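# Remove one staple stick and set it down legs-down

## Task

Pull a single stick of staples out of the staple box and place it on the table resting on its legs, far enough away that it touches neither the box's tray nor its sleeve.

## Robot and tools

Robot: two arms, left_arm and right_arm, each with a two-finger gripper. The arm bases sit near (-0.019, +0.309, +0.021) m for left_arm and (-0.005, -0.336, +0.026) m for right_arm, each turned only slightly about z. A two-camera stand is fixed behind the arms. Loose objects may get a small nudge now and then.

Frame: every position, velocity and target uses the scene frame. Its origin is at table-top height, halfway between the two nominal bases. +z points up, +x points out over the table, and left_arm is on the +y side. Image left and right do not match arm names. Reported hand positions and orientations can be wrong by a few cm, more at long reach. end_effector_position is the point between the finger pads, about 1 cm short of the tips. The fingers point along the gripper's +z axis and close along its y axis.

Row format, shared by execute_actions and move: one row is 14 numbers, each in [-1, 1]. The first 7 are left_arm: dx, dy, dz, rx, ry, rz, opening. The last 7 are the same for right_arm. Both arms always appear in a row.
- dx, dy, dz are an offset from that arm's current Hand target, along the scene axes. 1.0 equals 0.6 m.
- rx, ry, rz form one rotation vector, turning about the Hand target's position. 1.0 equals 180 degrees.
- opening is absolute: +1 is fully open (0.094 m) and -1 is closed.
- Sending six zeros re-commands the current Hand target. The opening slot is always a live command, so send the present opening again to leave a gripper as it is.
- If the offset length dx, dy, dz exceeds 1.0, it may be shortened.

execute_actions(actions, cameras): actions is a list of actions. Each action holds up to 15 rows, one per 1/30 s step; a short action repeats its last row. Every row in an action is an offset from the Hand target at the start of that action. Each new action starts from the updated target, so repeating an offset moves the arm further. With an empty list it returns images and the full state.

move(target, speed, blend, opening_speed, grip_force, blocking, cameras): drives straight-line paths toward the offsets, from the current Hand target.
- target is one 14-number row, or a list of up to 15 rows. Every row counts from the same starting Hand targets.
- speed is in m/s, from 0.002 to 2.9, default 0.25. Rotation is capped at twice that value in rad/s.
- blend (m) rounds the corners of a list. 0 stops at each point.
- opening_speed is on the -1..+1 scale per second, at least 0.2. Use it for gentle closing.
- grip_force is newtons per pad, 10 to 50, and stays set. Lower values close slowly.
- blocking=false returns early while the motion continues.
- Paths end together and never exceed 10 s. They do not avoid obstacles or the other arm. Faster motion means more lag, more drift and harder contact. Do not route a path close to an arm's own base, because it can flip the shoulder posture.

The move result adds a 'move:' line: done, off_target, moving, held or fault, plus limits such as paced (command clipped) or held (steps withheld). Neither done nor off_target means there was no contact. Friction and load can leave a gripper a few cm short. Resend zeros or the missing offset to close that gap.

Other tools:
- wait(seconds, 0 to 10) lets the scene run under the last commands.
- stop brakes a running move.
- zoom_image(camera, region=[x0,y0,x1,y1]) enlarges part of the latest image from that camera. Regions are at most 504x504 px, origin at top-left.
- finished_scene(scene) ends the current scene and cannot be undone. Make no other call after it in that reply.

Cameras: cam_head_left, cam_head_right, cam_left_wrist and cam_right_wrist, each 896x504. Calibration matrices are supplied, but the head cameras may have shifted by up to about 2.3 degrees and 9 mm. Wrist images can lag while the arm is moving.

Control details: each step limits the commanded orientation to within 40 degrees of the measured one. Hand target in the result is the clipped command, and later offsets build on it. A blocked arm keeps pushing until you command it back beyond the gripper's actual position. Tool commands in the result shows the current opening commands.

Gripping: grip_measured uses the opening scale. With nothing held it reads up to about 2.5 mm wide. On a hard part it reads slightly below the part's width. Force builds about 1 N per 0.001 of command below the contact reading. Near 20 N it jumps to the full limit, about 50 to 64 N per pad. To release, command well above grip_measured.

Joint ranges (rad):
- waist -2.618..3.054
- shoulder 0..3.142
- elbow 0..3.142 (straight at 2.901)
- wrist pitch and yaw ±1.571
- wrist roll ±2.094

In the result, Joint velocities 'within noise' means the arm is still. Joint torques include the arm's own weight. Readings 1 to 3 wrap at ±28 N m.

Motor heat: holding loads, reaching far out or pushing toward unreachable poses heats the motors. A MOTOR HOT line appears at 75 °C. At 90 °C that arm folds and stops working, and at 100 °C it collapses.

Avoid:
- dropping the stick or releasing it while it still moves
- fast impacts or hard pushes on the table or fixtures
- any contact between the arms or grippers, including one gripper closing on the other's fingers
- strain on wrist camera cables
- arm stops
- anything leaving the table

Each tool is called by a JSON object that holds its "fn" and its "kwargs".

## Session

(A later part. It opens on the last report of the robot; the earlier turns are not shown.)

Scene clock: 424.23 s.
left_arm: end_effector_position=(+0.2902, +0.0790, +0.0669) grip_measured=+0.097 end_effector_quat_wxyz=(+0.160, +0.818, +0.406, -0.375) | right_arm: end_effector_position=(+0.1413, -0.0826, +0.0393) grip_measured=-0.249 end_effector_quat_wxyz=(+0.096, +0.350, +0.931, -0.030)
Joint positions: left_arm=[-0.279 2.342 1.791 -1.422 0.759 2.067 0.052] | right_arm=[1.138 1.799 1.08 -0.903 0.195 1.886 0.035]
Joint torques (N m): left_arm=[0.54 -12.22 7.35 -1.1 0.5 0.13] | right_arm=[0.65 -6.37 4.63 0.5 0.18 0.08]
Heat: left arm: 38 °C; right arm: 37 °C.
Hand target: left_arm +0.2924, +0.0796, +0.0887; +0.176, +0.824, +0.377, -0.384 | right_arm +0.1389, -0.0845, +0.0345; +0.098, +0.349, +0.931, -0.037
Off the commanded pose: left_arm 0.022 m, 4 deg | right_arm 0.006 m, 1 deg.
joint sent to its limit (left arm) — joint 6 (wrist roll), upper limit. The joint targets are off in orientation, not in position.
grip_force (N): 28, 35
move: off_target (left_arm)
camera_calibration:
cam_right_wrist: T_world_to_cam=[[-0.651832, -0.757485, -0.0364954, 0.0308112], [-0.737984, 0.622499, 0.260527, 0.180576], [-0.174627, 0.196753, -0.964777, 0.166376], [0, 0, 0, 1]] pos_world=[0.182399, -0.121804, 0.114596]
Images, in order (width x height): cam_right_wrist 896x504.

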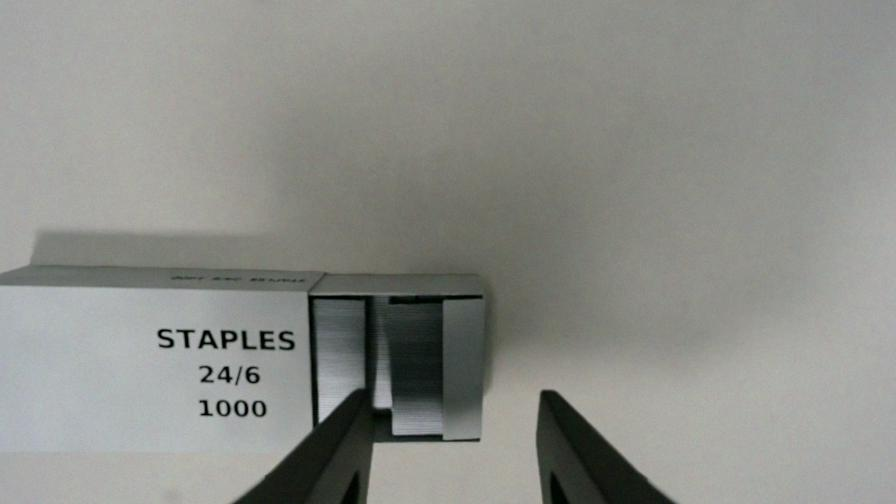

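{"fn": "move", "kwargs": {"target": [[0,0,0,0,0,0,0.1, -0.0015,-0.0005,-0.0225,0,0,0,-0.25],[0,0,0,0,0,0,0.1, -0.0155,-0.0165,-0.0225,0,0,0,-0.25]], "speed": 0.05, "cameras": ["cam_right_wrist"]}}

{"fn": "zoom_image", "kwargs": {"camera": "cam_right_wrist", "region": [300, 280, 600, 500]}}

Scene clock: 429.77 s.
left_arm: end_effector_position=(+0.2902, +0.0790, +0.0669) grip_measured=+0.097 end_effector_quat_wxyz=(+0.160, +0.818, +0.406, -0.375) | right_arm: end_effector_position=(+0.1346, -0.0889, +0.0223) grip_measured=-0.249 end_effector_quat_wxyz=(+0.097, +0.351, +0.931, -0.030)
Joint positions: left_arm=[-0.279 2.342 1.791 -1.422 0.759 2.067 0.052] | right_arm=[1.152 1.805 1.01 -0.831 0.197 1.903 0.035]
Joint torques (N m): left_arm=[0.53 -12.29 7.53 -1.07 0.51 0.18] | right_arm=[0.85 -7.75 3.67 0.41 0.14 0.01]
Heat: left arm: 39 °C; right arm: 37 °C.
Hand target: left_arm +0.2924, +0.0796, +0.0887; +0.176, +0.824, +0.377, -0.384 | right_arm +0.1296, -0.0944, +0.0210; +0.097, +0.349, +0.931, -0.037
Off the commanded pose: left_arm 0.022 m, 4 deg | right_arm 0.008 m, 1 deg.
joint sent to its limit (left arm) — joint 6 (wrist roll), upper limit. The joint targets are off in orientation, not in position.
grip_force (N): 28, 35
move: off_target (left_arm)
camera_calibration:
cam_right_wrist: T_world_to_cam=[[-0.653729, -0.755848, -0.0364915, 0.0213305], [-0.736923, 0.624918, 0.257723, 0.184171], [-0.171996, 0.195373, -0.965529, 0.14964], [0, 0, 0, 1]] pos_world=[0.175402, -0.128205, 0.0977945]
Images, in order (width x height): cam_right_wrist 896x504.

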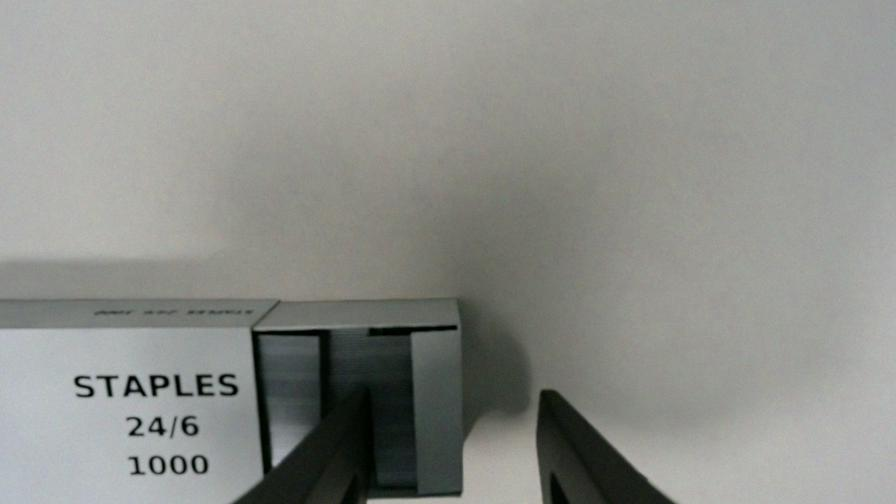

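Scaled by 1.680 from the camera's 896x504 image, which has a finer 1280x720 frame.

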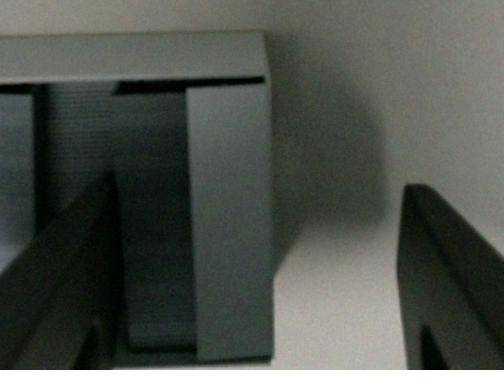

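{"fn": "move", "kwargs": {"target": [0,0,0,0,0,0,0.1, -0.0217,-0.0253,0,0,0,0,-0.25], "speed": 0.05, "cameras": ["cam_right_wrist"]}}

{"fn": "zoom_image", "kwargs": {"camera": "cam_right_wrist", "region": [240, 260, 560, 500]}}

Scene clock: 450.53 s.
left_arm: end_effector_position=(+0.2902, +0.0790, +0.0669) grip_measured=+0.097 end_effector_quat_wxyz=(+0.160, +0.818, +0.406, -0.375) | right_arm: end_effector_position=(+0.1214, -0.1042, +0.0218) grip_measured=-0.249 end_effector_quat_wxyz=(+0.098, +0.351, +0.931, -0.031)
Joint positions: left_arm=[-0.279 2.342 1.791 -1.422 0.759 2.067 0.052] | right_arm=[1.176 1.743 0.929 -0.818 0.197 1.927 0.035]
Joint torques (N m): left_arm=[0.49 -12.23 7.49 -1.04 0.49 0.15] | right_arm=[0.81 -7.27 3.73 0.38 0.12 0.05]
Heat: left arm: 40 °C; right arm: 36 °C.
Hand target: left_arm +0.2924, +0.0796, +0.0887; +0.176, +0.824, +0.377, -0.384 | right_arm +0.1166, -0.1096, +0.0210; +0.097, +0.349, +0.931, -0.037
Off the commanded pose: left_arm 0.022 m, 4 deg | right_arm 0.007 m, 1 deg.
joint sent to its limit (left arm) — joint 6 (wrist roll), upper limit. The joint targets are off in orientation, not in position.
grip_force (N): 28, 35
move: off_target (left_arm)
camera_calibration:
cam_right_wrist: T_world_to_cam=[[-0.653297, -0.756246, -0.0359939, 0.00103105], [-0.737489, 0.624903, 0.256137, 0.184159], [-0.17121, 0.193879, -0.96597, 0.149619], [0, 0, 0, 1]] pos_world=[0.162105, -0.14331, 0.0973947]
Images, in order (width x height): cam_right_wrist 896x504.

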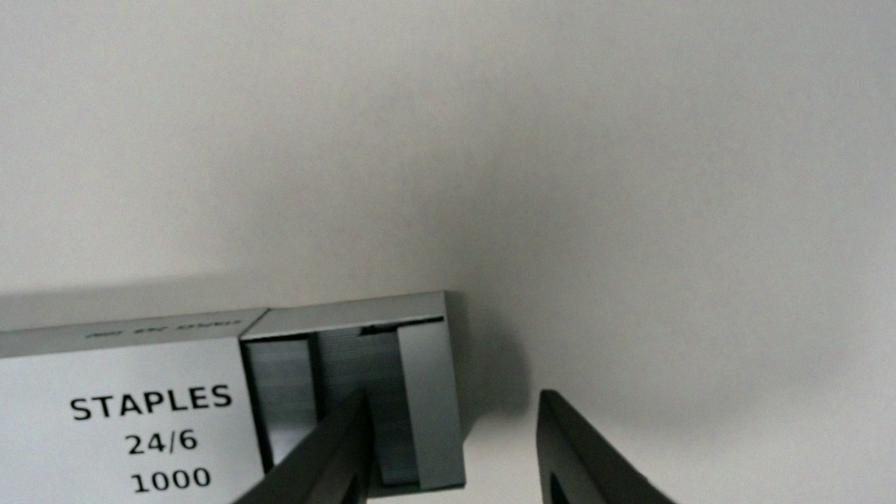

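Scaled by 1.575 from the camera's 896x504 image, which has a finer 1280x720 frame.

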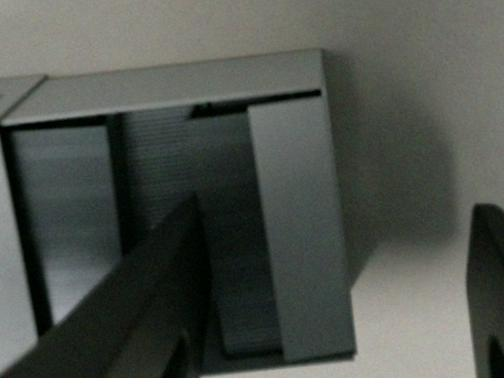

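{"fn": "move", "kwargs": {"target": [[0,0,0,0,0,0,0.1, 0,0,0.045,0,0,0,-0.25],[0,0,0,0,0,0,0.1, 0.0377,0.0535,0.045,0,0,0.0389,-0.92],[0,0,0,0,0,0,0.1, 0.0377,0.0535,-0.004,0,0,0.0389,-0.92]], "speed": [0.1,0.1,0.04], "blend": [0.01,0,0], "opening_speed": 2.0, "cameras": ["cam_right_wrist"]}}

{"fn": "zoom_image", "kwargs": {"camera": "cam_right_wrist", "region": [300, 260, 620, 500]}}

Scene clock: 477.90 s.
left_arm: end_effector_position=(+0.2902, +0.0790, +0.0669) grip_measured=+0.097 end_effector_quat_wxyz=(+0.160, +0.818, +0.406, -0.375) | right_arm: end_effector_position=(+0.1365, -0.0724, +0.0304) grip_measured=-0.919 end_effector_quat_wxyz=(+0.095, +0.291, +0.952, -0.021)
Joint positions: left_arm=[-0.279 2.342 1.791 -1.422 0.759 2.067 0.052] | right_arm=[1.166 1.816 1.064 -0.844 0.194 1.786 0.004]
Joint torques (N m): left_arm=[0.51 -12.27 7.42 -1.06 0.48 0.16] | right_arm=[-0.88 -5.46 3.71 0.84 0.25 -0.06]
Heat: left arm: 40 °C; right arm: 36 °C.
Hand target: left_arm +0.2924, +0.0796, +0.0887; +0.176, +0.824, +0.377, -0.384 | right_arm +0.1393, -0.0775, +0.0187; +0.100, +0.291, +0.951, -0.031
Off the commanded pose: left_arm 0.022 m, 4 deg | right_arm 0.013 m, 1 deg.
joint sent to its limit (left arm) — joint 6 (wrist roll), upper limit. The joint targets are off in orientation, not in position.
grip_force (N): 28, 35
move: off_target (left_arm, right_arm)
camera_calibration:
cam_right_wrist: T_world_to_cam=[[-0.551117, -0.833446, -0.040465, 0.0158531], [-0.809955, 0.522665, 0.266072, 0.175417], [-0.200607, 0.179411, -0.963104, 0.157224], [0, 0, 0, 1]] pos_world=[0.182357, -0.10668, 0.10539]
Images, in order (width x height): cam_right_wrist 896x504.

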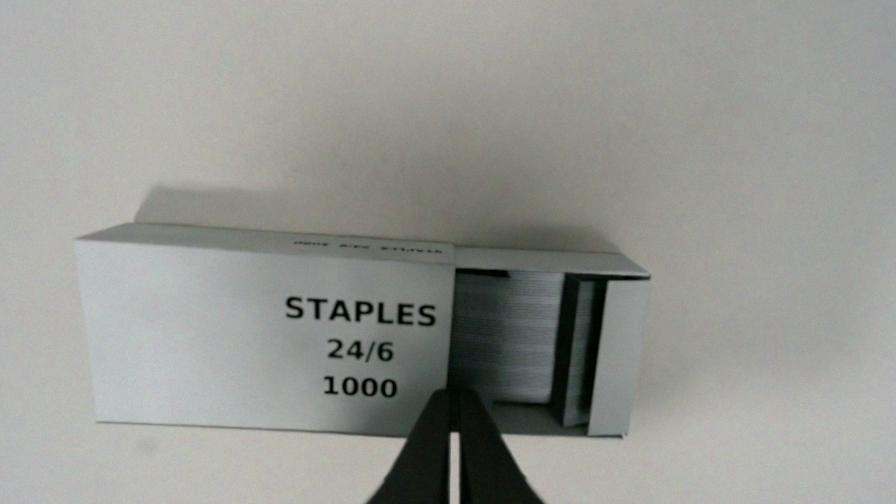

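Scaled by 1.575 from the camera's 896x504 image, which has a finer 1280x720 frame.

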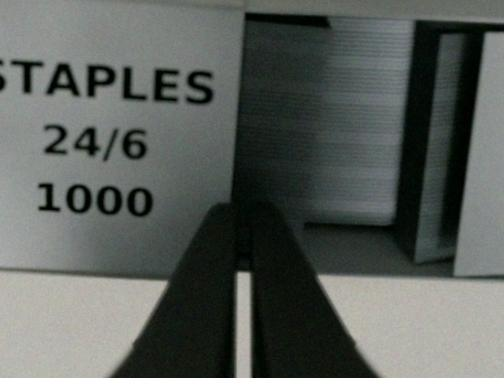

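{"fn": "move", "kwargs": {"target": [0,0,0,0,0,0,0.1, -0.012,-0.018,0.055,0,0,0,-0.55], "speed": 0.15, "opening_speed": 2.0, "cameras": ["cam_right_wrist","cam_left_wrist"]}}

{"fn": "zoom_image", "kwargs": {"camera": "cam_right_wrist", "region": [380, 240, 600, 400]}}

{"fn": "zoom_image", "kwargs": {"camera": "cam_left_wrist", "region": [300, 0, 440, 80]}}

Scene clock: 488.53 s.
left_arm: end_effector_position=(+0.2902, +0.0790, +0.0669) grip_measured=+0.097 end_effector_quat_wxyz=(+0.160, +0.818, +0.406, -0.375) | right_arm: end_effector_position=(+0.1321, -0.0834, +0.0471) grip_measured=-0.551 end_effector_quat_wxyz=(+0.095, +0.290, +0.952, -0.028)
Joint positions: left_arm=[-0.279 2.342 1.791 -1.422 0.759 2.067 0.052] | right_arm=[1.166 1.757 1.064 -0.918 0.194 1.786 0.021]
Joint torques (N m): left_arm=[0.49 -12.07 7.34 -1.11 0.51 0.17] | right_arm=[-0.03 -8.34 4.94 0.31 0.25 0.04]
Heat: left arm: 41 °C; right arm: 36 °C.
Hand target: left_arm +0.2924, +0.0796, +0.0887; +0.176, +0.824, +0.377, -0.384 | right_arm +0.1320, -0.0884, +0.0516; +0.100, +0.291, +0.951, -0.031
Off the commanded pose: left_arm 0.022 m, 4 deg | right_arm 0.007 m, 1 deg.
joint sent to its limit (left arm) — joint 6 (wrist roll), upper limit. The joint targets are off in orientation, not in position.
grip_force (N): 28, 35
move: off_target (left_arm)
camera_calibration:
cam_left_wrist: T_world_to_cam=[[-0.791926, 0.609836, 0.0308772, 0.183962], [0.547942, 0.732047, -0.404805, -0.151545], [-0.269469, -0.303657, -0.913881, 0.256302], [0, 0, 0, 1]] pos_world=[0.297788, 0.0765792, 0.167203]
cam_right_wrist: T_world_to_cam=[[-0.551305, -0.833874, -0.0267539, 0.00432517], [-0.80858, 0.526131, 0.26341, 0.173473], [-0.205575, 0.166852, -0.964313, 0.174108], [0, 0, 0, 1]] pos_world=[0.178444, -0.116713, 0.122316]
Images, in order (width x height): cam_left_wrist 896x504, cam_right_wrist 896x504.

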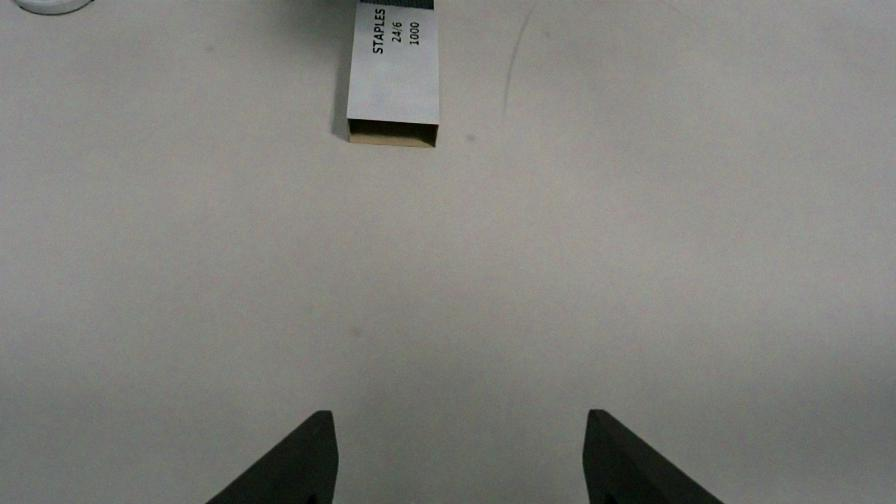

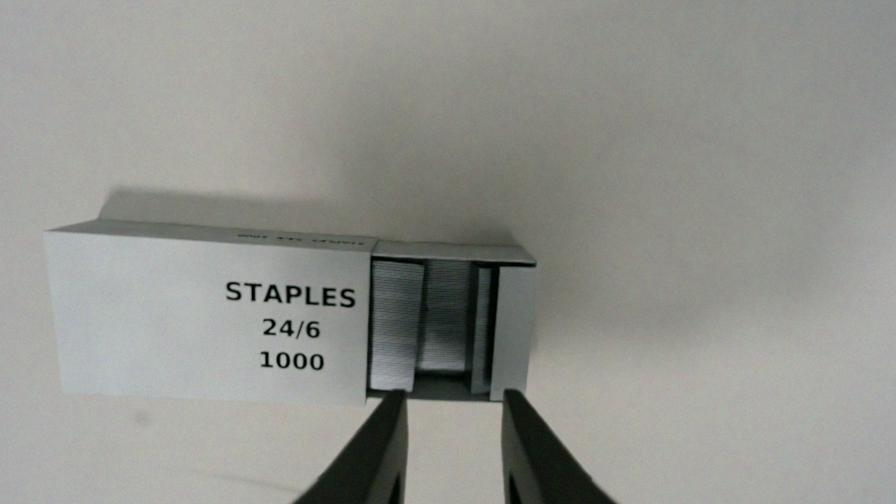

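Scaled by 2.291 from the camera's 896x504 image, which has a finer 1280x720 frame.

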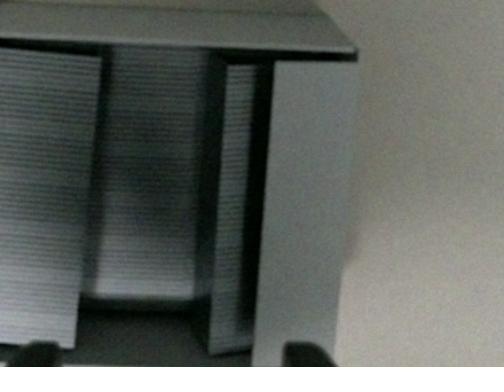

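Scaled by 3.600 from the camera's 896x504 image, which has a finer 1280x720 frame.

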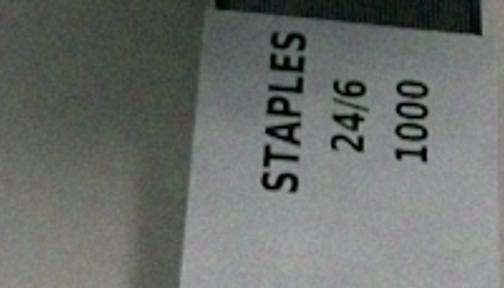

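{"fn": "move", "kwargs": {"target": [[0,0,0,0,0,0,0.1, 0.0333,0.0123,-0.01,0,0,0,-0.92],[0,0,0,0,0,0,0.1, 0.0333,0.0123,-0.052,0,0,0,-0.92],[0,0,0,0,0,0,0.1, 0.0238,-0.0007,-0.052,0,0,0,-0.92],[0,0,0,0,0,0,0.1, 0.0238,-0.0007,0.01,0,0,0,-0.6]], "speed": [0.1,0.04,0.04,0.1], "opening_speed": 2.0, "cameras": ["cam_right_wrist"]}}

{"fn": "zoom_image", "kwargs": {"camera": "cam_right_wrist", "region": [340, 230, 600, 430]}}

Scene clock: 506.10 s.
left_arm: end_effector_position=(+0.2902, +0.0790, +0.0669) grip_measured=+0.097 end_effector_quat_wxyz=(+0.160, +0.818, +0.406, -0.375) | right_arm: end_effector_position=(+0.1442, -0.0902, +0.0494) grip_measured=-0.601 end_effector_quat_wxyz=(+0.096, +0.290, +0.952, -0.037)
Joint positions: left_arm=[-0.279 2.342 1.791 -1.422 0.759 2.067 0.052] | right_arm=[1.121 1.761 1.078 -0.936 0.2 1.742 0.019]
Joint torques (N m): left_arm=[0.5 -12.26 7.41 -1.05 0.49 0.18] | right_arm=[-0.12 -8.27 6.34 0.26 0.2 0]
Heat: left arm: 41 °C; right arm: 36 °C.
Hand target: left_arm +0.2924, +0.0796, +0.0887; +0.176, +0.824, +0.377, -0.384 | right_arm +0.1463, -0.0887, +0.0577; +0.100, +0.291, +0.951, -0.031
Off the commanded pose: left_arm 0.022 m, 4 deg | right_arm 0.009 m, 1 deg.
joint sent to its limit (left arm) — joint 6 (wrist roll), upper limit. The joint targets are off in orientation, not in position.
grip_force (N): 28, 35
move: off_target (left_arm)
camera_calibration:
cam_right_wrist: T_world_to_cam=[[-0.552512, -0.833441, -0.0103284, 0.00472524], [-0.806993, 0.531796, 0.256818, 0.186741], [-0.20855, 0.15023, -0.966405, 0.178968], [0, 0, 0, 1]] pos_world=[0.190633, -0.122256, 0.125046]
Images, in order (width x height): cam_right_wrist 896x504.

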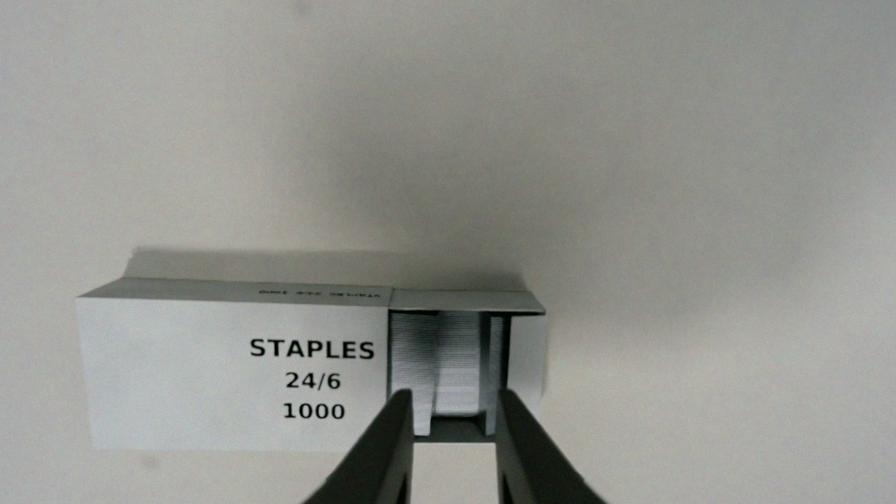

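Scaled by 1.938 from the camera's 896x504 image, which has a finer 1280x720 frame.

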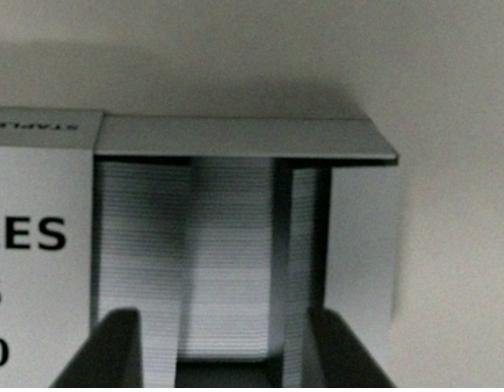

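{"fn": "move", "kwargs": {"target": [[0,0,0,0,0,0.01,0.3, 0,0,0.0288,0,0,0,-0.5],[-0.0945,-0.1518,-0.0645,0,0,0.043,0.3, -0.064,-0.08,0.004,0.0468,-0.2294,0.4855,0.2],[-0.1382,-0.2037,-0.1337,0,0,0.043,0.3, -0.0168,-0.0258,-0.062,0.0468,-0.2294,0.4855,0.2]], "speed": [0.15,0.45,0.12], "blend": [0.015,0.01,0], "cameras": ["cam_left_wrist","cam_right_wrist"]}}

Scene clock: 557.33 s.
left_arm: end_effector_position=(+0.2158, -0.0444, +0.0142) grip_measured=+0.297 end_effector_quat_wxyz=(+0.213, +0.797, +0.428, -0.368) | right_arm: end_effector_position=(+0.1368, -0.1021, +0.0225) grip_measured=+0.199 end_effector_quat_wxyz=(+0.373, -0.431, +0.797, +0.201)
Joint positions: left_arm=[-0.62 2.212 1.322 -0.557 0.873 1.441 0.061] | right_arm=[1.029 1.315 0.038 0.58 0.049 0.038 0.056]
Joint torques (N m): left_arm=[-0.64 -8.05 4.7 0.18 0.4 -0.06] | right_arm=[-0.94 -1.76 3.89 2.33 -0.1 -0.07]
Heat: left arm: 42 °C; right arm: 37 °C.
Hand target: left_arm +0.2094, -0.0427, +0.0085; +0.202, +0.796, +0.432, -0.372 | right_arm +0.1363, -0.1043, +0.0204; +0.371, -0.432, +0.797, +0.202
Off the commanded pose: left_arm 0.009 m, 1 deg | right_arm 0.003 m, 0 deg.
grip_force (N): 28, 35
move: done; blend cut to 0 m at target 1, 0 m at target 2
camera_calibration:
cam_left_wrist: T_world_to_cam=[[-0.846847, 0.530604, -0.0361765, 0.211166], [0.489846, 0.751689, -0.441604, -0.0278222], [-0.207123, -0.391692, -0.89648, 0.132955], [0, 0, 0, 1]] pos_world=[0.219992, -0.0390547, 0.114544]
cam_right_wrist: T_world_to_cam=[[0.848179, -0.529537, -0.0134871, -0.170062], [-0.490235, -0.775074, -0.39866, 0.032028], [0.200652, 0.344747, -0.917, 0.115979], [0, 0, 0, 1]] pos_world=[0.136673, -0.105214, 0.116828]
Images, in order (width x height): cam_left_wrist 896x504, cam_right_wrist 896x504.

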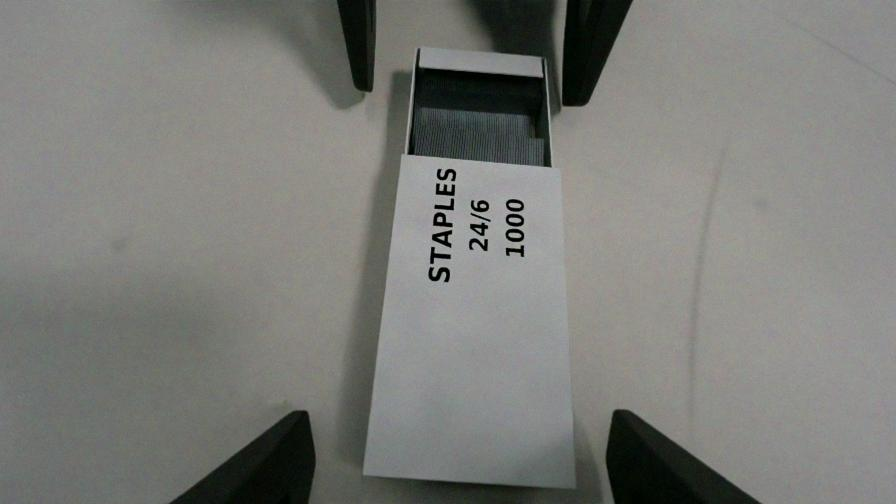

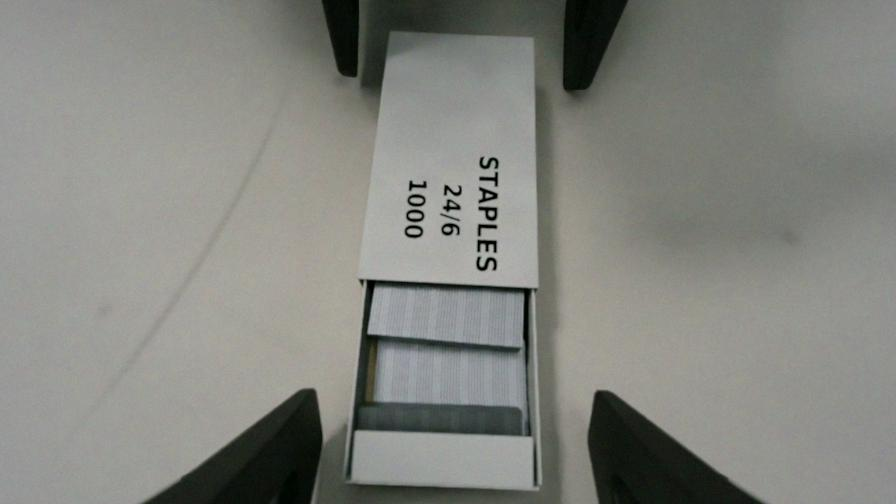

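{"fn": "move", "kwargs": {"target": [[0.002,0,0.002,0,0,0,-0.22, -0.002,0.0,0,0,0,0,-0.26],[0.002,0,0.002,0,0,0,-0.22, -0.002,0.0,0,0,0,0,-0.26],[0.01,0,0.003,0,0,0,-0.22, -0.0284,-0.0385,-0.002,0,0,0,-0.26]], "speed": 0.08, "opening_speed": 1.0, "grip_force": [20,25], "cameras": ["cam_left_wrist","cam_right_wrist"]}}

Scene clock: 566.50 s.
left_arm: end_effector_position=(+0.2135, -0.0505, +0.0198) grip_measured=-0.171 end_effector_quat_wxyz=(+0.221, +0.792, +0.423, -0.381) | right_arm: end_effector_position=(+0.1307, -0.1102, +0.0304) grip_measured=-0.206 end_effector_quat_wxyz=(+0.375, -0.426, +0.797, +0.206)
Joint positions: left_arm=[-0.626 2.212 1.326 -0.545 0.904 1.43 0.039] | right_arm=[1.036 1.148 0.015 0.444 0.052 0.054 0.037]
Joint torques (N m): left_arm=[0.85 -7.43 6.86 -0.18 0.14 0.23] | right_arm=[0.84 -2.14 4.1 1.53 0.09 -0.03]
Heat: left arm: 41 °C; right arm: 36 °C.
Hand target: left_arm +0.2154, -0.0427, +0.0104; +0.202, +0.796, +0.432, -0.372 | right_arm +0.1192, -0.1273, +0.0192; +0.371, -0.432, +0.797, +0.202
Off the commanded pose: left_arm 0.012 m, 3 deg | right_arm 0.023 m, 1 deg.
joint sent to its limit (right arm) — joint 3 (elbow), lower limit, where the elbow is as bent as it goes. The joint targets are off in position and orientation.
grip_force (N): 20, 25
move: off_target (left_arm, right_arm)
camera_calibration:
cam_left_wrist: T_world_to_cam=[[-0.845378, 0.532693, -0.0396741, 0.212481], [0.486066, 0.736326, -0.470706, -0.0190417], [-0.221528, -0.417209, -0.881398, 0.136583], [0, 0, 0, 1]] pos_world=[0.219139, -0.0421826, 0.119851]
cam_right_wrist: T_world_to_cam=[[0.845398, -0.533622, -0.0234631, -0.168773], [-0.49556, -0.767193, -0.407229, 0.0276746], [0.199306, 0.355898, -0.913024, 0.128594], [0, 0, 0, 1]] pos_world=[0.130765, -0.114595, 0.124719]
Images, in order (width x height): cam_left_wrist 896x504, cam_right_wrist 896x504.

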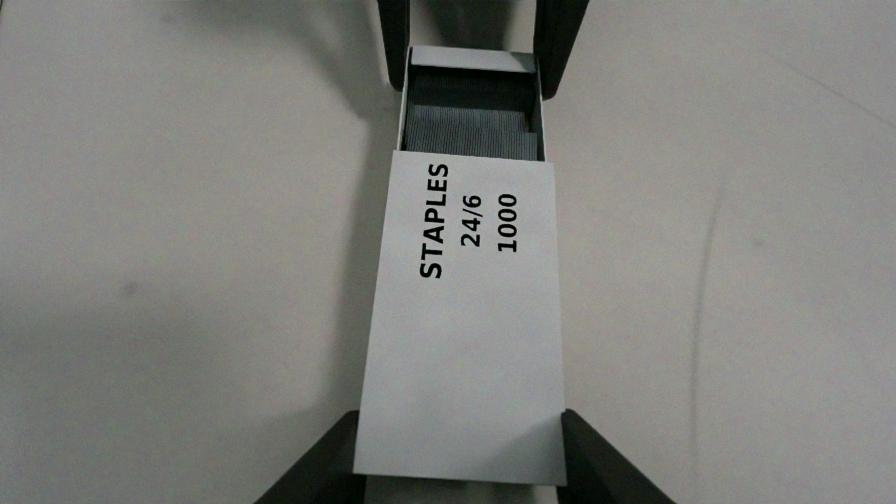

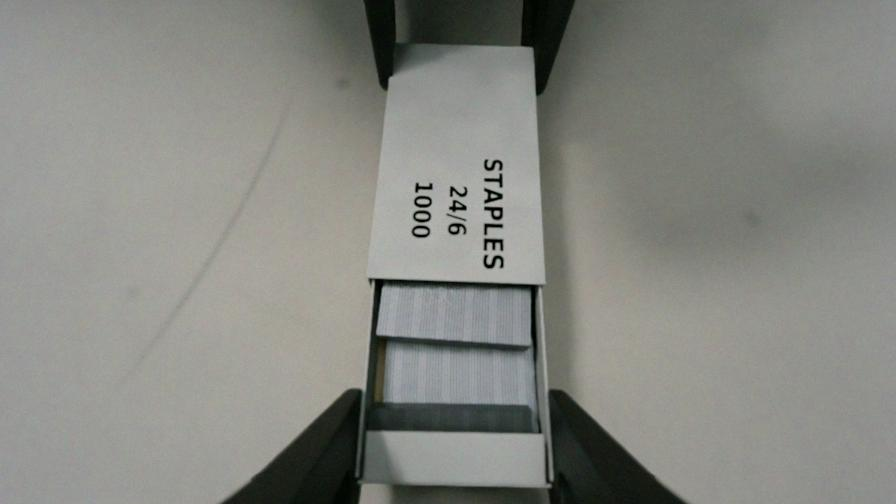

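{"fn": "move", "kwargs": {"target": [0.036,0.052,0.0,0,0,0,-0.22, 0,0,0,0,0,0,-0.26], "speed": 0.06, "cameras": ["cam_left_wrist","cam_right_wrist"]}}

{"fn": "zoom_image", "kwargs": {"camera": "cam_right_wrist", "region": [340, 220, 580, 500]}}

Scene clock: 571.77 s.
left_arm: end_effector_position=(+0.2196, -0.0366, +0.0285) grip_measured=-0.174 end_effector_quat_wxyz=(+0.230, +0.790, +0.403, -0.401) | right_arm: end_effector_position=(+0.1354, -0.1017, +0.0434) grip_measured=-0.206 end_effector_quat_wxyz=(+0.398, -0.419, +0.786, +0.221)
Joint positions: left_arm=[-0.574 2.226 1.363 -0.661 0.96 1.564 0.039] | right_arm=[1.036 1.141 0.02 0.494 0.052 0.054 0.037]
Joint torques (N m): left_arm=[5.07 -7.34 6.6 -0.51 -0.35 0.39] | right_arm=[0.7 -0.79 3.88 1.26 0.08 -0.05]
Heat: left arm: 40 °C; right arm: 36 °C.
Hand target: left_arm +0.2370, -0.0115, +0.0104; +0.202, +0.797, +0.432, -0.372 | right_arm +0.1192, -0.1273, +0.0192; +0.371, -0.432, +0.797, +0.202
Off the commanded pose: left_arm 0.035 m, 6 deg | right_arm 0.039 m, 4 deg.
joint sent to its limit (right arm) — joint 3 (elbow), lower limit, where the elbow is as bent as it goes. The joint targets are off in position and orientation.
grip_force (N): 20, 25
move: off_target (left_arm, right_arm)
camera_calibration:
cam_left_wrist: T_world_to_cam=[[-0.828287, 0.557948, -0.0513269, 0.208099], [0.50136, 0.697137, -0.512482, -0.0317245], [-0.250156, -0.450215, -0.857163, 0.155747], [0, 0, 0, 1]] pos_world=[0.227232, -0.0238727, 0.127923]
cam_right_wrist: T_world_to_cam=[[0.845987, -0.532522, -0.0269612, -0.167825], [-0.48309, -0.744093, -0.461466, 0.0448269], [0.225679, 0.403419, -0.886748, 0.136489], [0, 0, 0, 1]] pos_world=[0.132831, -0.111077, 0.137193]
Images, in order (width x height): cam_left_wrist 896x504, cam_right_wrist 896x504.

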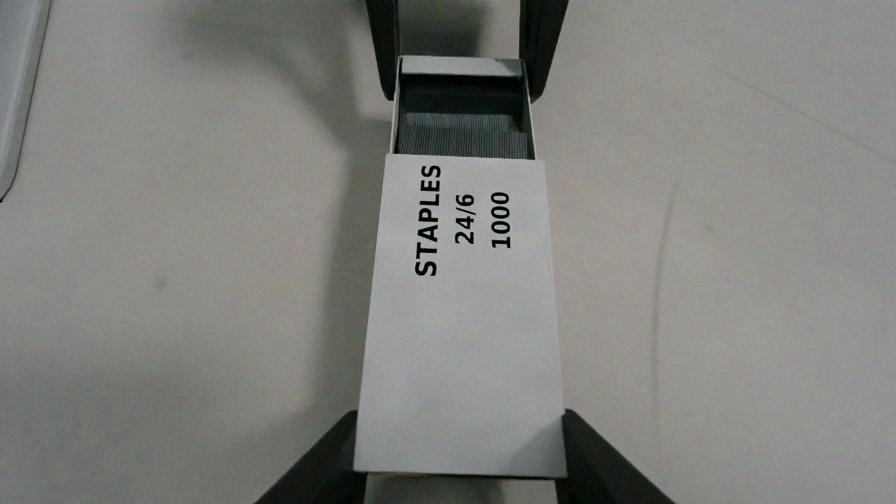

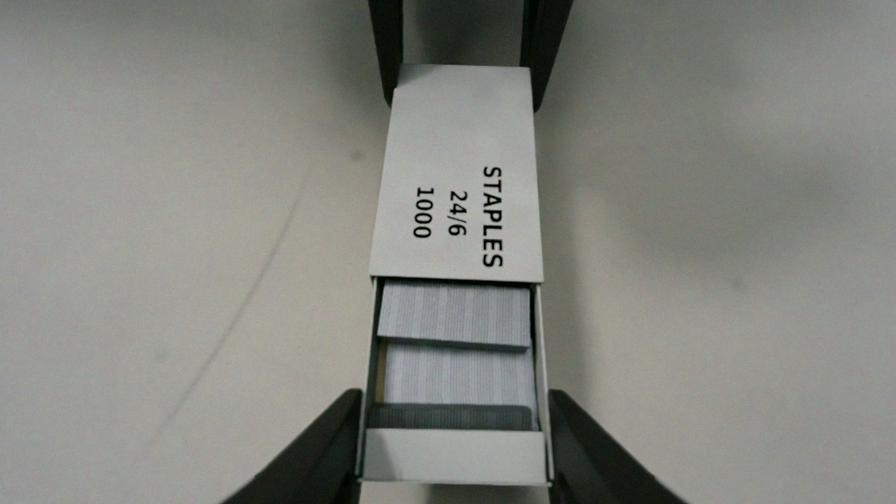

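Scaled by 1.800 from the camera's 896x504 image, which has a finer 1280x720 frame.

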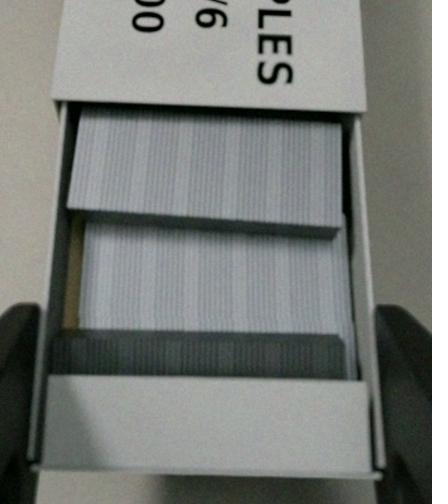

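{"fn": "move", "kwargs": {"target": [[0,0,0,0,0,0,-0.2, 0.015,-0.01,-0.02,0,0,0,-0.26],[0,0,-0.03,0,0,0,-0.2, -0.015,0.01,0.04,0,0,0,-0.26],[0,0,0.02,0,0,0,-0.2, 0.015,-0.01,-0.02,0,0,0,-0.26],[0.01,0.014,-0.03,0,0,0,-0.2, 0,0,0,0,0,0,-0.26]], "speed": 0.15, "blend": [0.01,0.01,0.01,0], "grip_force": [15,25], "cameras": ["cam_left_wrist","cam_right_wrist"]}}

Scene clock: 583.40 s.
left_arm: end_effector_position=(+0.2380, -0.0121, +0.0091) grip_measured=-0.175 end_effector_quat_wxyz=(+0.221, +0.793, +0.418, -0.384) | right_arm: end_effector_position=(+0.1259, -0.1168, +0.0274) grip_measured=-0.206 end_effector_quat_wxyz=(+0.363, -0.434, +0.800, +0.199)
Joint positions: left_arm=[-0.507 2.27 1.377 -0.701 0.918 1.637 0.039] | right_arm=[1.037 1.086 0.013 0.356 0.049 0.047 0.037]
Joint torques (N m): left_arm=[1.29 -6.39 6.41 -0.14 0.06 0.06] | right_arm=[0.84 -1.74 4.44 1.76 0.13 0.05]
Heat: left arm: 40 °C; right arm: 36 °C.
Hand target: left_arm +0.2430, -0.0031, -0.0077; +0.202, +0.796, +0.432, -0.372 | right_arm +0.1192, -0.1274, +0.0192; +0.371, -0.432, +0.797, +0.202
Off the commanded pose: left_arm 0.020 m, 3 deg | right_arm 0.015 m, 1 deg.
joint sent to its limit (right arm) — joint 3 (elbow), lower limit, where the elbow is as bent as it goes. The joint targets are off in orientation, not in position.
grip_force (N): 15, 25
move: off_target (left_arm, right_arm); blend cut to 0 m at target 1
camera_calibration:
cam_left_wrist: T_world_to_cam=[[-0.840897, 0.539657, -0.0407658, 0.211314], [0.491179, 0.729388, -0.476168, -0.0655768], [-0.227233, -0.420432, -0.878409, 0.149867], [0, 0, 0, 1]] pos_world=[0.243958, -0.00319718, 0.109034]
cam_right_wrist: T_world_to_cam=[[0.849469, -0.527296, -0.0190172, -0.168328], [-0.493921, -0.781991, -0.380173, 0.0163349], [0.185593, 0.332339, -0.92472, 0.128345], [0, 0, 0, 1]] pos_world=[0.127238, -0.118639, 0.121692]
Images, in order (width x height): cam_left_wrist 896x504, cam_right_wrist 896x504.

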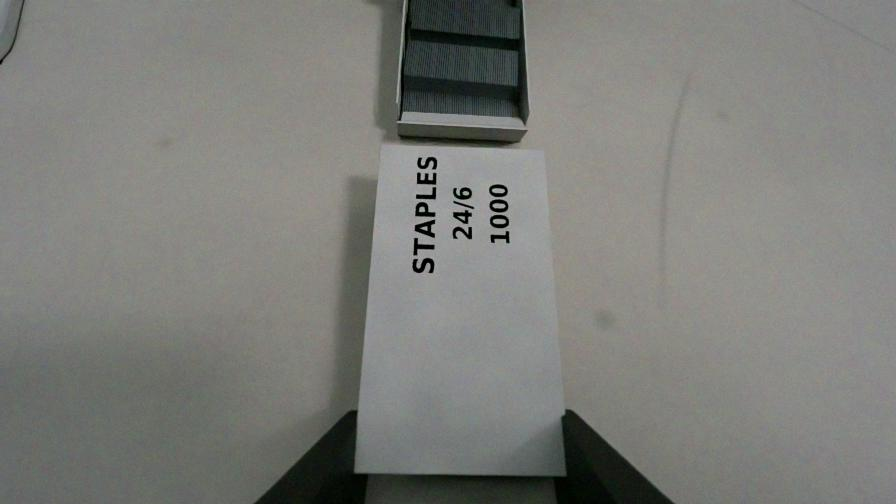

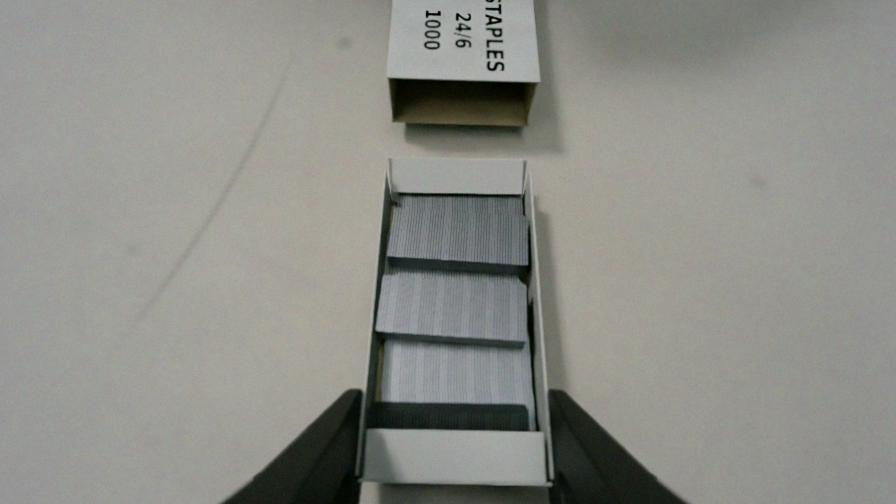

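{"fn": "move", "kwargs": {"target": [[-0.0083,-0.015,0.0217,0,0,0,-0.2, 0.0112,0.0177,0,0,0,0,-0.26],[-0.0083,-0.015,0.0217,0,0,0,0.1, 0.0112,0.0177,0,0,0,0,0.1],[0.02,0.0267,0.0883,0,0,0,0.1, -0.002,-0.0023,0.083,0,0,0,0.1],[0.0917,0.185,0.188,0,0,0,0.1, 0.0363,0.054,0.0847,-0.0499,0.2279,-0.4769,-0.6]], "speed": [0.05,0.1,0.12,0.45], "blend": [0,0,0.015,0], "opening_speed": 1.2, "cameras": ["cam_right_wrist","cam_head_right"]}}

{"fn": "zoom_image", "kwargs": {"camera": "cam_right_wrist", "region": [300, 220, 600, 440]}}

Scene clock: 608.67 s.
left_arm: end_effector_position=(+0.2980, +0.1074, +0.0913) grip_measured=+0.097 end_effector_quat_wxyz=(+0.194, +0.796, +0.440, -0.367) | right_arm: end_effector_position=(+0.1383, -0.0950, +0.0687) grip_measured=-0.599 end_effector_quat_wxyz=(+0.100, +0.272, +0.957, -0.023)
Joint positions: left_arm=[-0.187 2.247 1.722 -1.426 0.787 2.067 0.052] | right_arm=[1.136 1.679 1.065 -0.977 0.204 1.717 0.019]
Joint torques (N m): left_arm=[0.4 -10.15 7.49 -1.01 0.52 0.16] | right_arm=[-0.77 -5.44 6.95 0.32 0.17 0.06]
Heat: left arm: 39 °C; right arm: 36 °C.
Hand target: left_arm +0.2981, +0.1079, +0.1052; +0.202, +0.796, +0.432, -0.372 | right_arm +0.1409, -0.0949, +0.0700; +0.100, +0.278, +0.955, -0.029
Off the commanded pose: left_arm 0.014 m, 1 deg | right_arm 0.003 m, 1 deg.
joint sent to its limit (left arm) — joint 6 (wrist roll), upper limit. The joint targets still meet the commanded pose.
grip_force (N): 15, 25
move: off_target (left_arm); target 2's new opening was sent with left_arm's hand 0.005 m and 3 deg from that target
camera_calibration:
cam_right_wrist: T_world_to_cam=[[-0.518771, -0.854218, -0.0344845, -0.00731937], [-0.830611, 0.494064, 0.256879, 0.179243], [-0.202393, 0.161904, -0.965828, 0.197338], [0, 0, 0, 1]] pos_world=[0.185024, -0.12676, 0.144298]
Images, in order (width x height): cam_head_right 896x504, cam_right_wrist 896x504.

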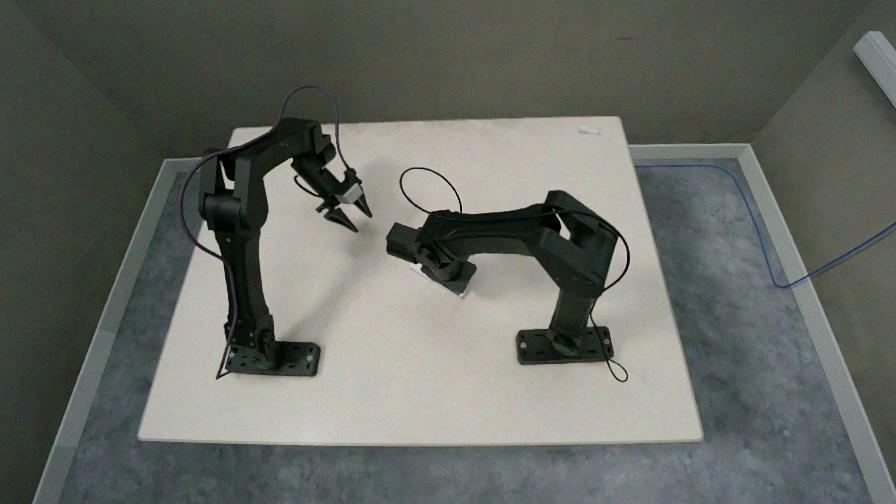

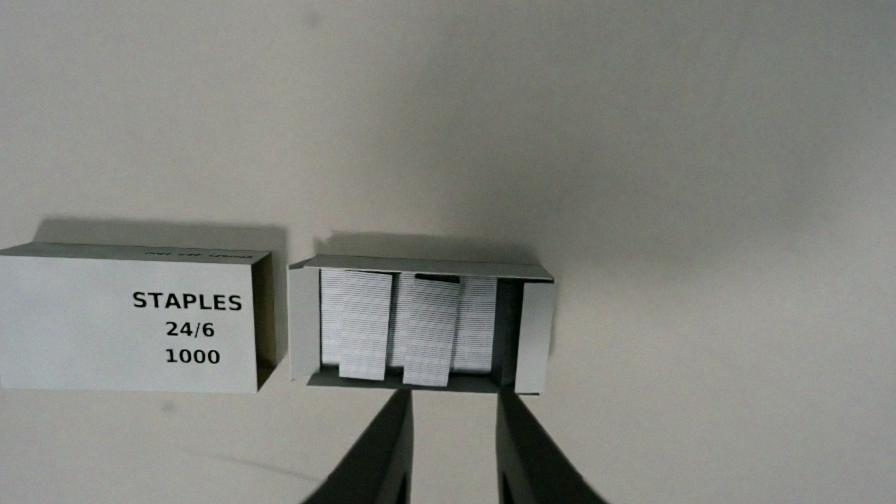

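Scaled by 1.680 from the camera's 896x504 image, which has a finer 1280x720 frame.

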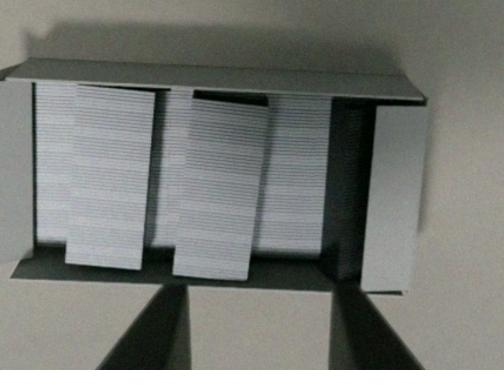

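{"fn": "move", "kwargs": {"target": [0,0,0,0,0,0,0.1, -0.0037,0.0053,-0.0567,0,0,-0.034,-0.6], "speed": 0.12, "cameras": ["cam_right_wrist"]}}

{"fn": "zoom_image", "kwargs": {"camera": "cam_right_wrist", "region": [320, 280, 580, 480]}}

Scene clock: 627.33 s.
left_arm: end_effector_position=(+0.2980, +0.1074, +0.0913) grip_measured=+0.097 end_effector_quat_wxyz=(+0.194, +0.796, +0.440, -0.367) | right_arm: end_effector_position=(+0.1399, -0.0889, +0.0408) grip_measured=-0.599 end_effector_quat_wxyz=(+0.097, +0.327, +0.940, -0.027)
Joint positions: left_arm=[-0.187 2.247 1.722 -1.426 0.787 2.067 0.052] | right_arm=[1.136 1.765 1.045 -0.891 0.198 1.834 0.019]
Joint torques (N m): left_arm=[0.34 -10.15 7.49 -1.03 0.51 0.15] | right_arm=[0.1 -6.12 4.59 0.55 0.17 0.07]
Heat: left arm: 40 °C; right arm: 37 °C.
Hand target: left_arm +0.2981, +0.1079, +0.1052; +0.202, +0.796, +0.432, -0.372 | right_arm +0.1388, -0.0917, +0.0360; +0.098, +0.328, +0.939, -0.035
Off the commanded pose: left_arm 0.014 m, 1 deg | right_arm 0.006 m, 1 deg.
joint sent to its limit (left arm) — joint 6 (wrist roll), upper limit. The joint targets still meet the commanded pose.
grip_force (N): 15, 25
move: off_target (left_arm)
camera_calibration:
cam_right_wrist: T_world_to_cam=[[-0.613268, -0.789011, -0.036922, 0.0169714], [-0.768401, 0.585118, 0.259221, 0.184032], [-0.182925, 0.187343, -0.965112, 0.169175], [0, 0, 0, 1]] pos_world=[0.182765, -0.125984, 0.116194]
Images, in order (width x height): cam_right_wrist 896x504.

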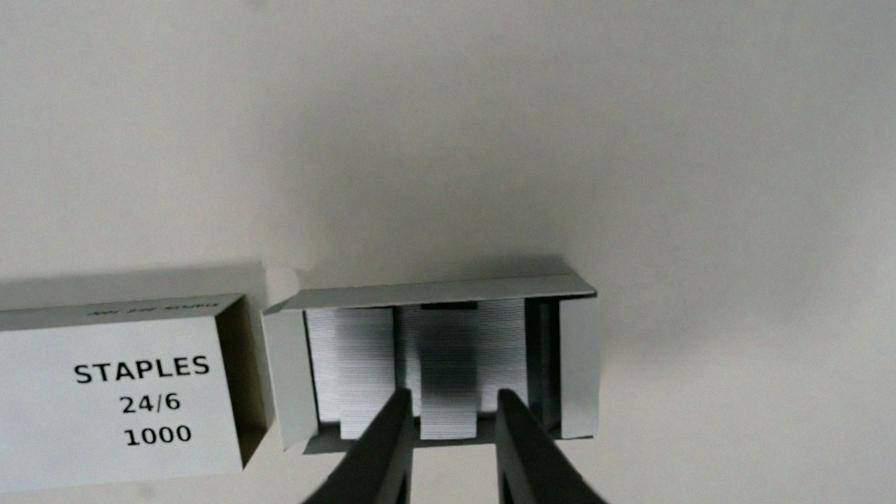

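Scaled by 1.938 from the camera's 896x504 image, which has a finer 1280x720 frame.

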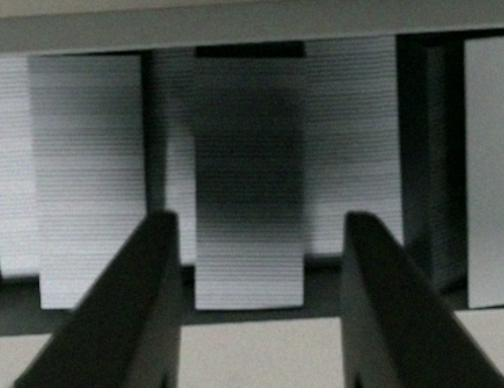

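{"fn": "move", "kwargs": {"target": [[0,0,0,0,0,0,0.1, -0.0018,-0.0024,-0.0275,0,0,0,-0.6],[0,0,0,0,0,0,0.1, -0.0018,-0.0024,-0.0275,0,0,0,-0.8]], "speed": 0.06, "opening_speed": 0.3, "cameras": ["cam_right_wrist"]}}

{"fn": "zoom_image", "kwargs": {"camera": "cam_right_wrist", "region": [320, 300, 580, 500]}}

Scene clock: 636.67 s.
left_arm: end_effector_position=(+0.2980, +0.1074, +0.0913) grip_measured=+0.097 end_effector_quat_wxyz=(+0.194, +0.796, +0.440, -0.367) | right_arm: end_effector_position=(+0.1397, -0.0892, +0.0256) grip_measured=-0.799 end_effector_quat_wxyz=(+0.098, +0.328, +0.939, -0.025)
Joint positions: left_arm=[-0.187 2.247 1.722 -1.426 0.787 2.067 0.052] | right_arm=[1.136 1.789 1.005 -0.823 0.198 1.836 0.009]
Joint torques (N m): left_arm=[0.53 -10.04 7.51 -0.99 0.52 0.13] | right_arm=[0.25 -5.93 4.33 0.56 0.16 0.06]
Heat: left arm: 41 °C; right arm: 36 °C.
Hand target: left_arm +0.2981, +0.1079, +0.1052; +0.202, +0.796, +0.432, -0.372 | right_arm +0.1376, -0.0932, +0.0195; +0.098, +0.328, +0.939, -0.035
Off the commanded pose: left_arm 0.014 m, 1 deg | right_arm 0.007 m, 1 deg.
joint sent to its limit (left arm) — joint 6 (wrist roll), upper limit. The joint targets still meet the commanded pose.
grip_force (N): 15, 25
move: off_target (left_arm)
camera_calibration:
cam_right_wrist: T_world_to_cam=[[-0.615199, -0.78722, -0.0425994, 0.0166188], [-0.767526, 0.585714, 0.260467, 0.188002], [-0.180094, 0.192935, -0.964542, 0.154627], [0, 0, 0, 1]] pos_world=[0.182368, -0.126866, 0.100884]
Images, in order (width x height): cam_right_wrist 896x504.

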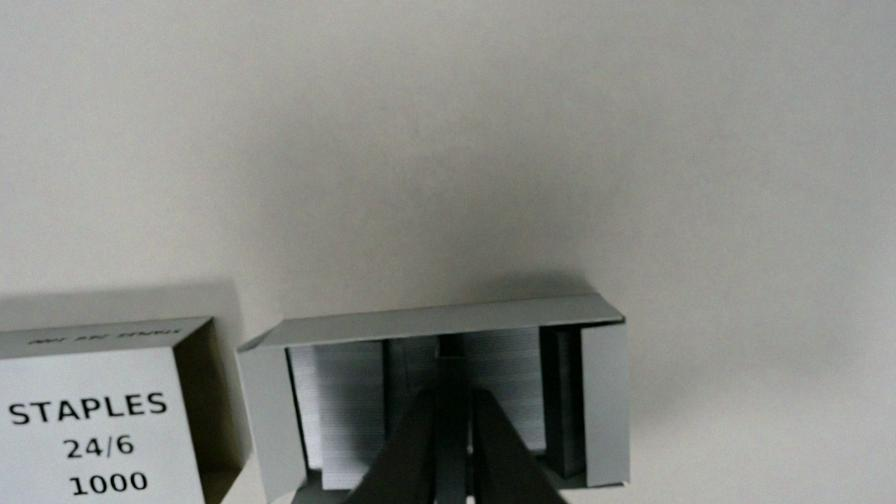

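Scaled by 1.938 from the camera's 896x504 image, which has a finer 1280x720 frame.

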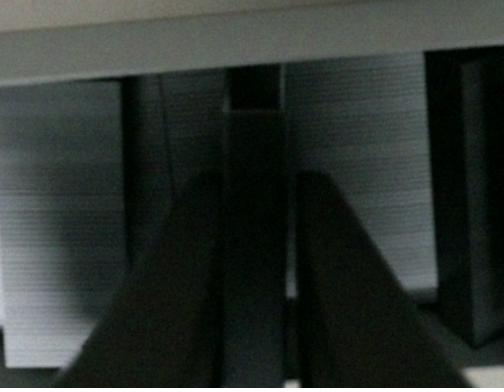

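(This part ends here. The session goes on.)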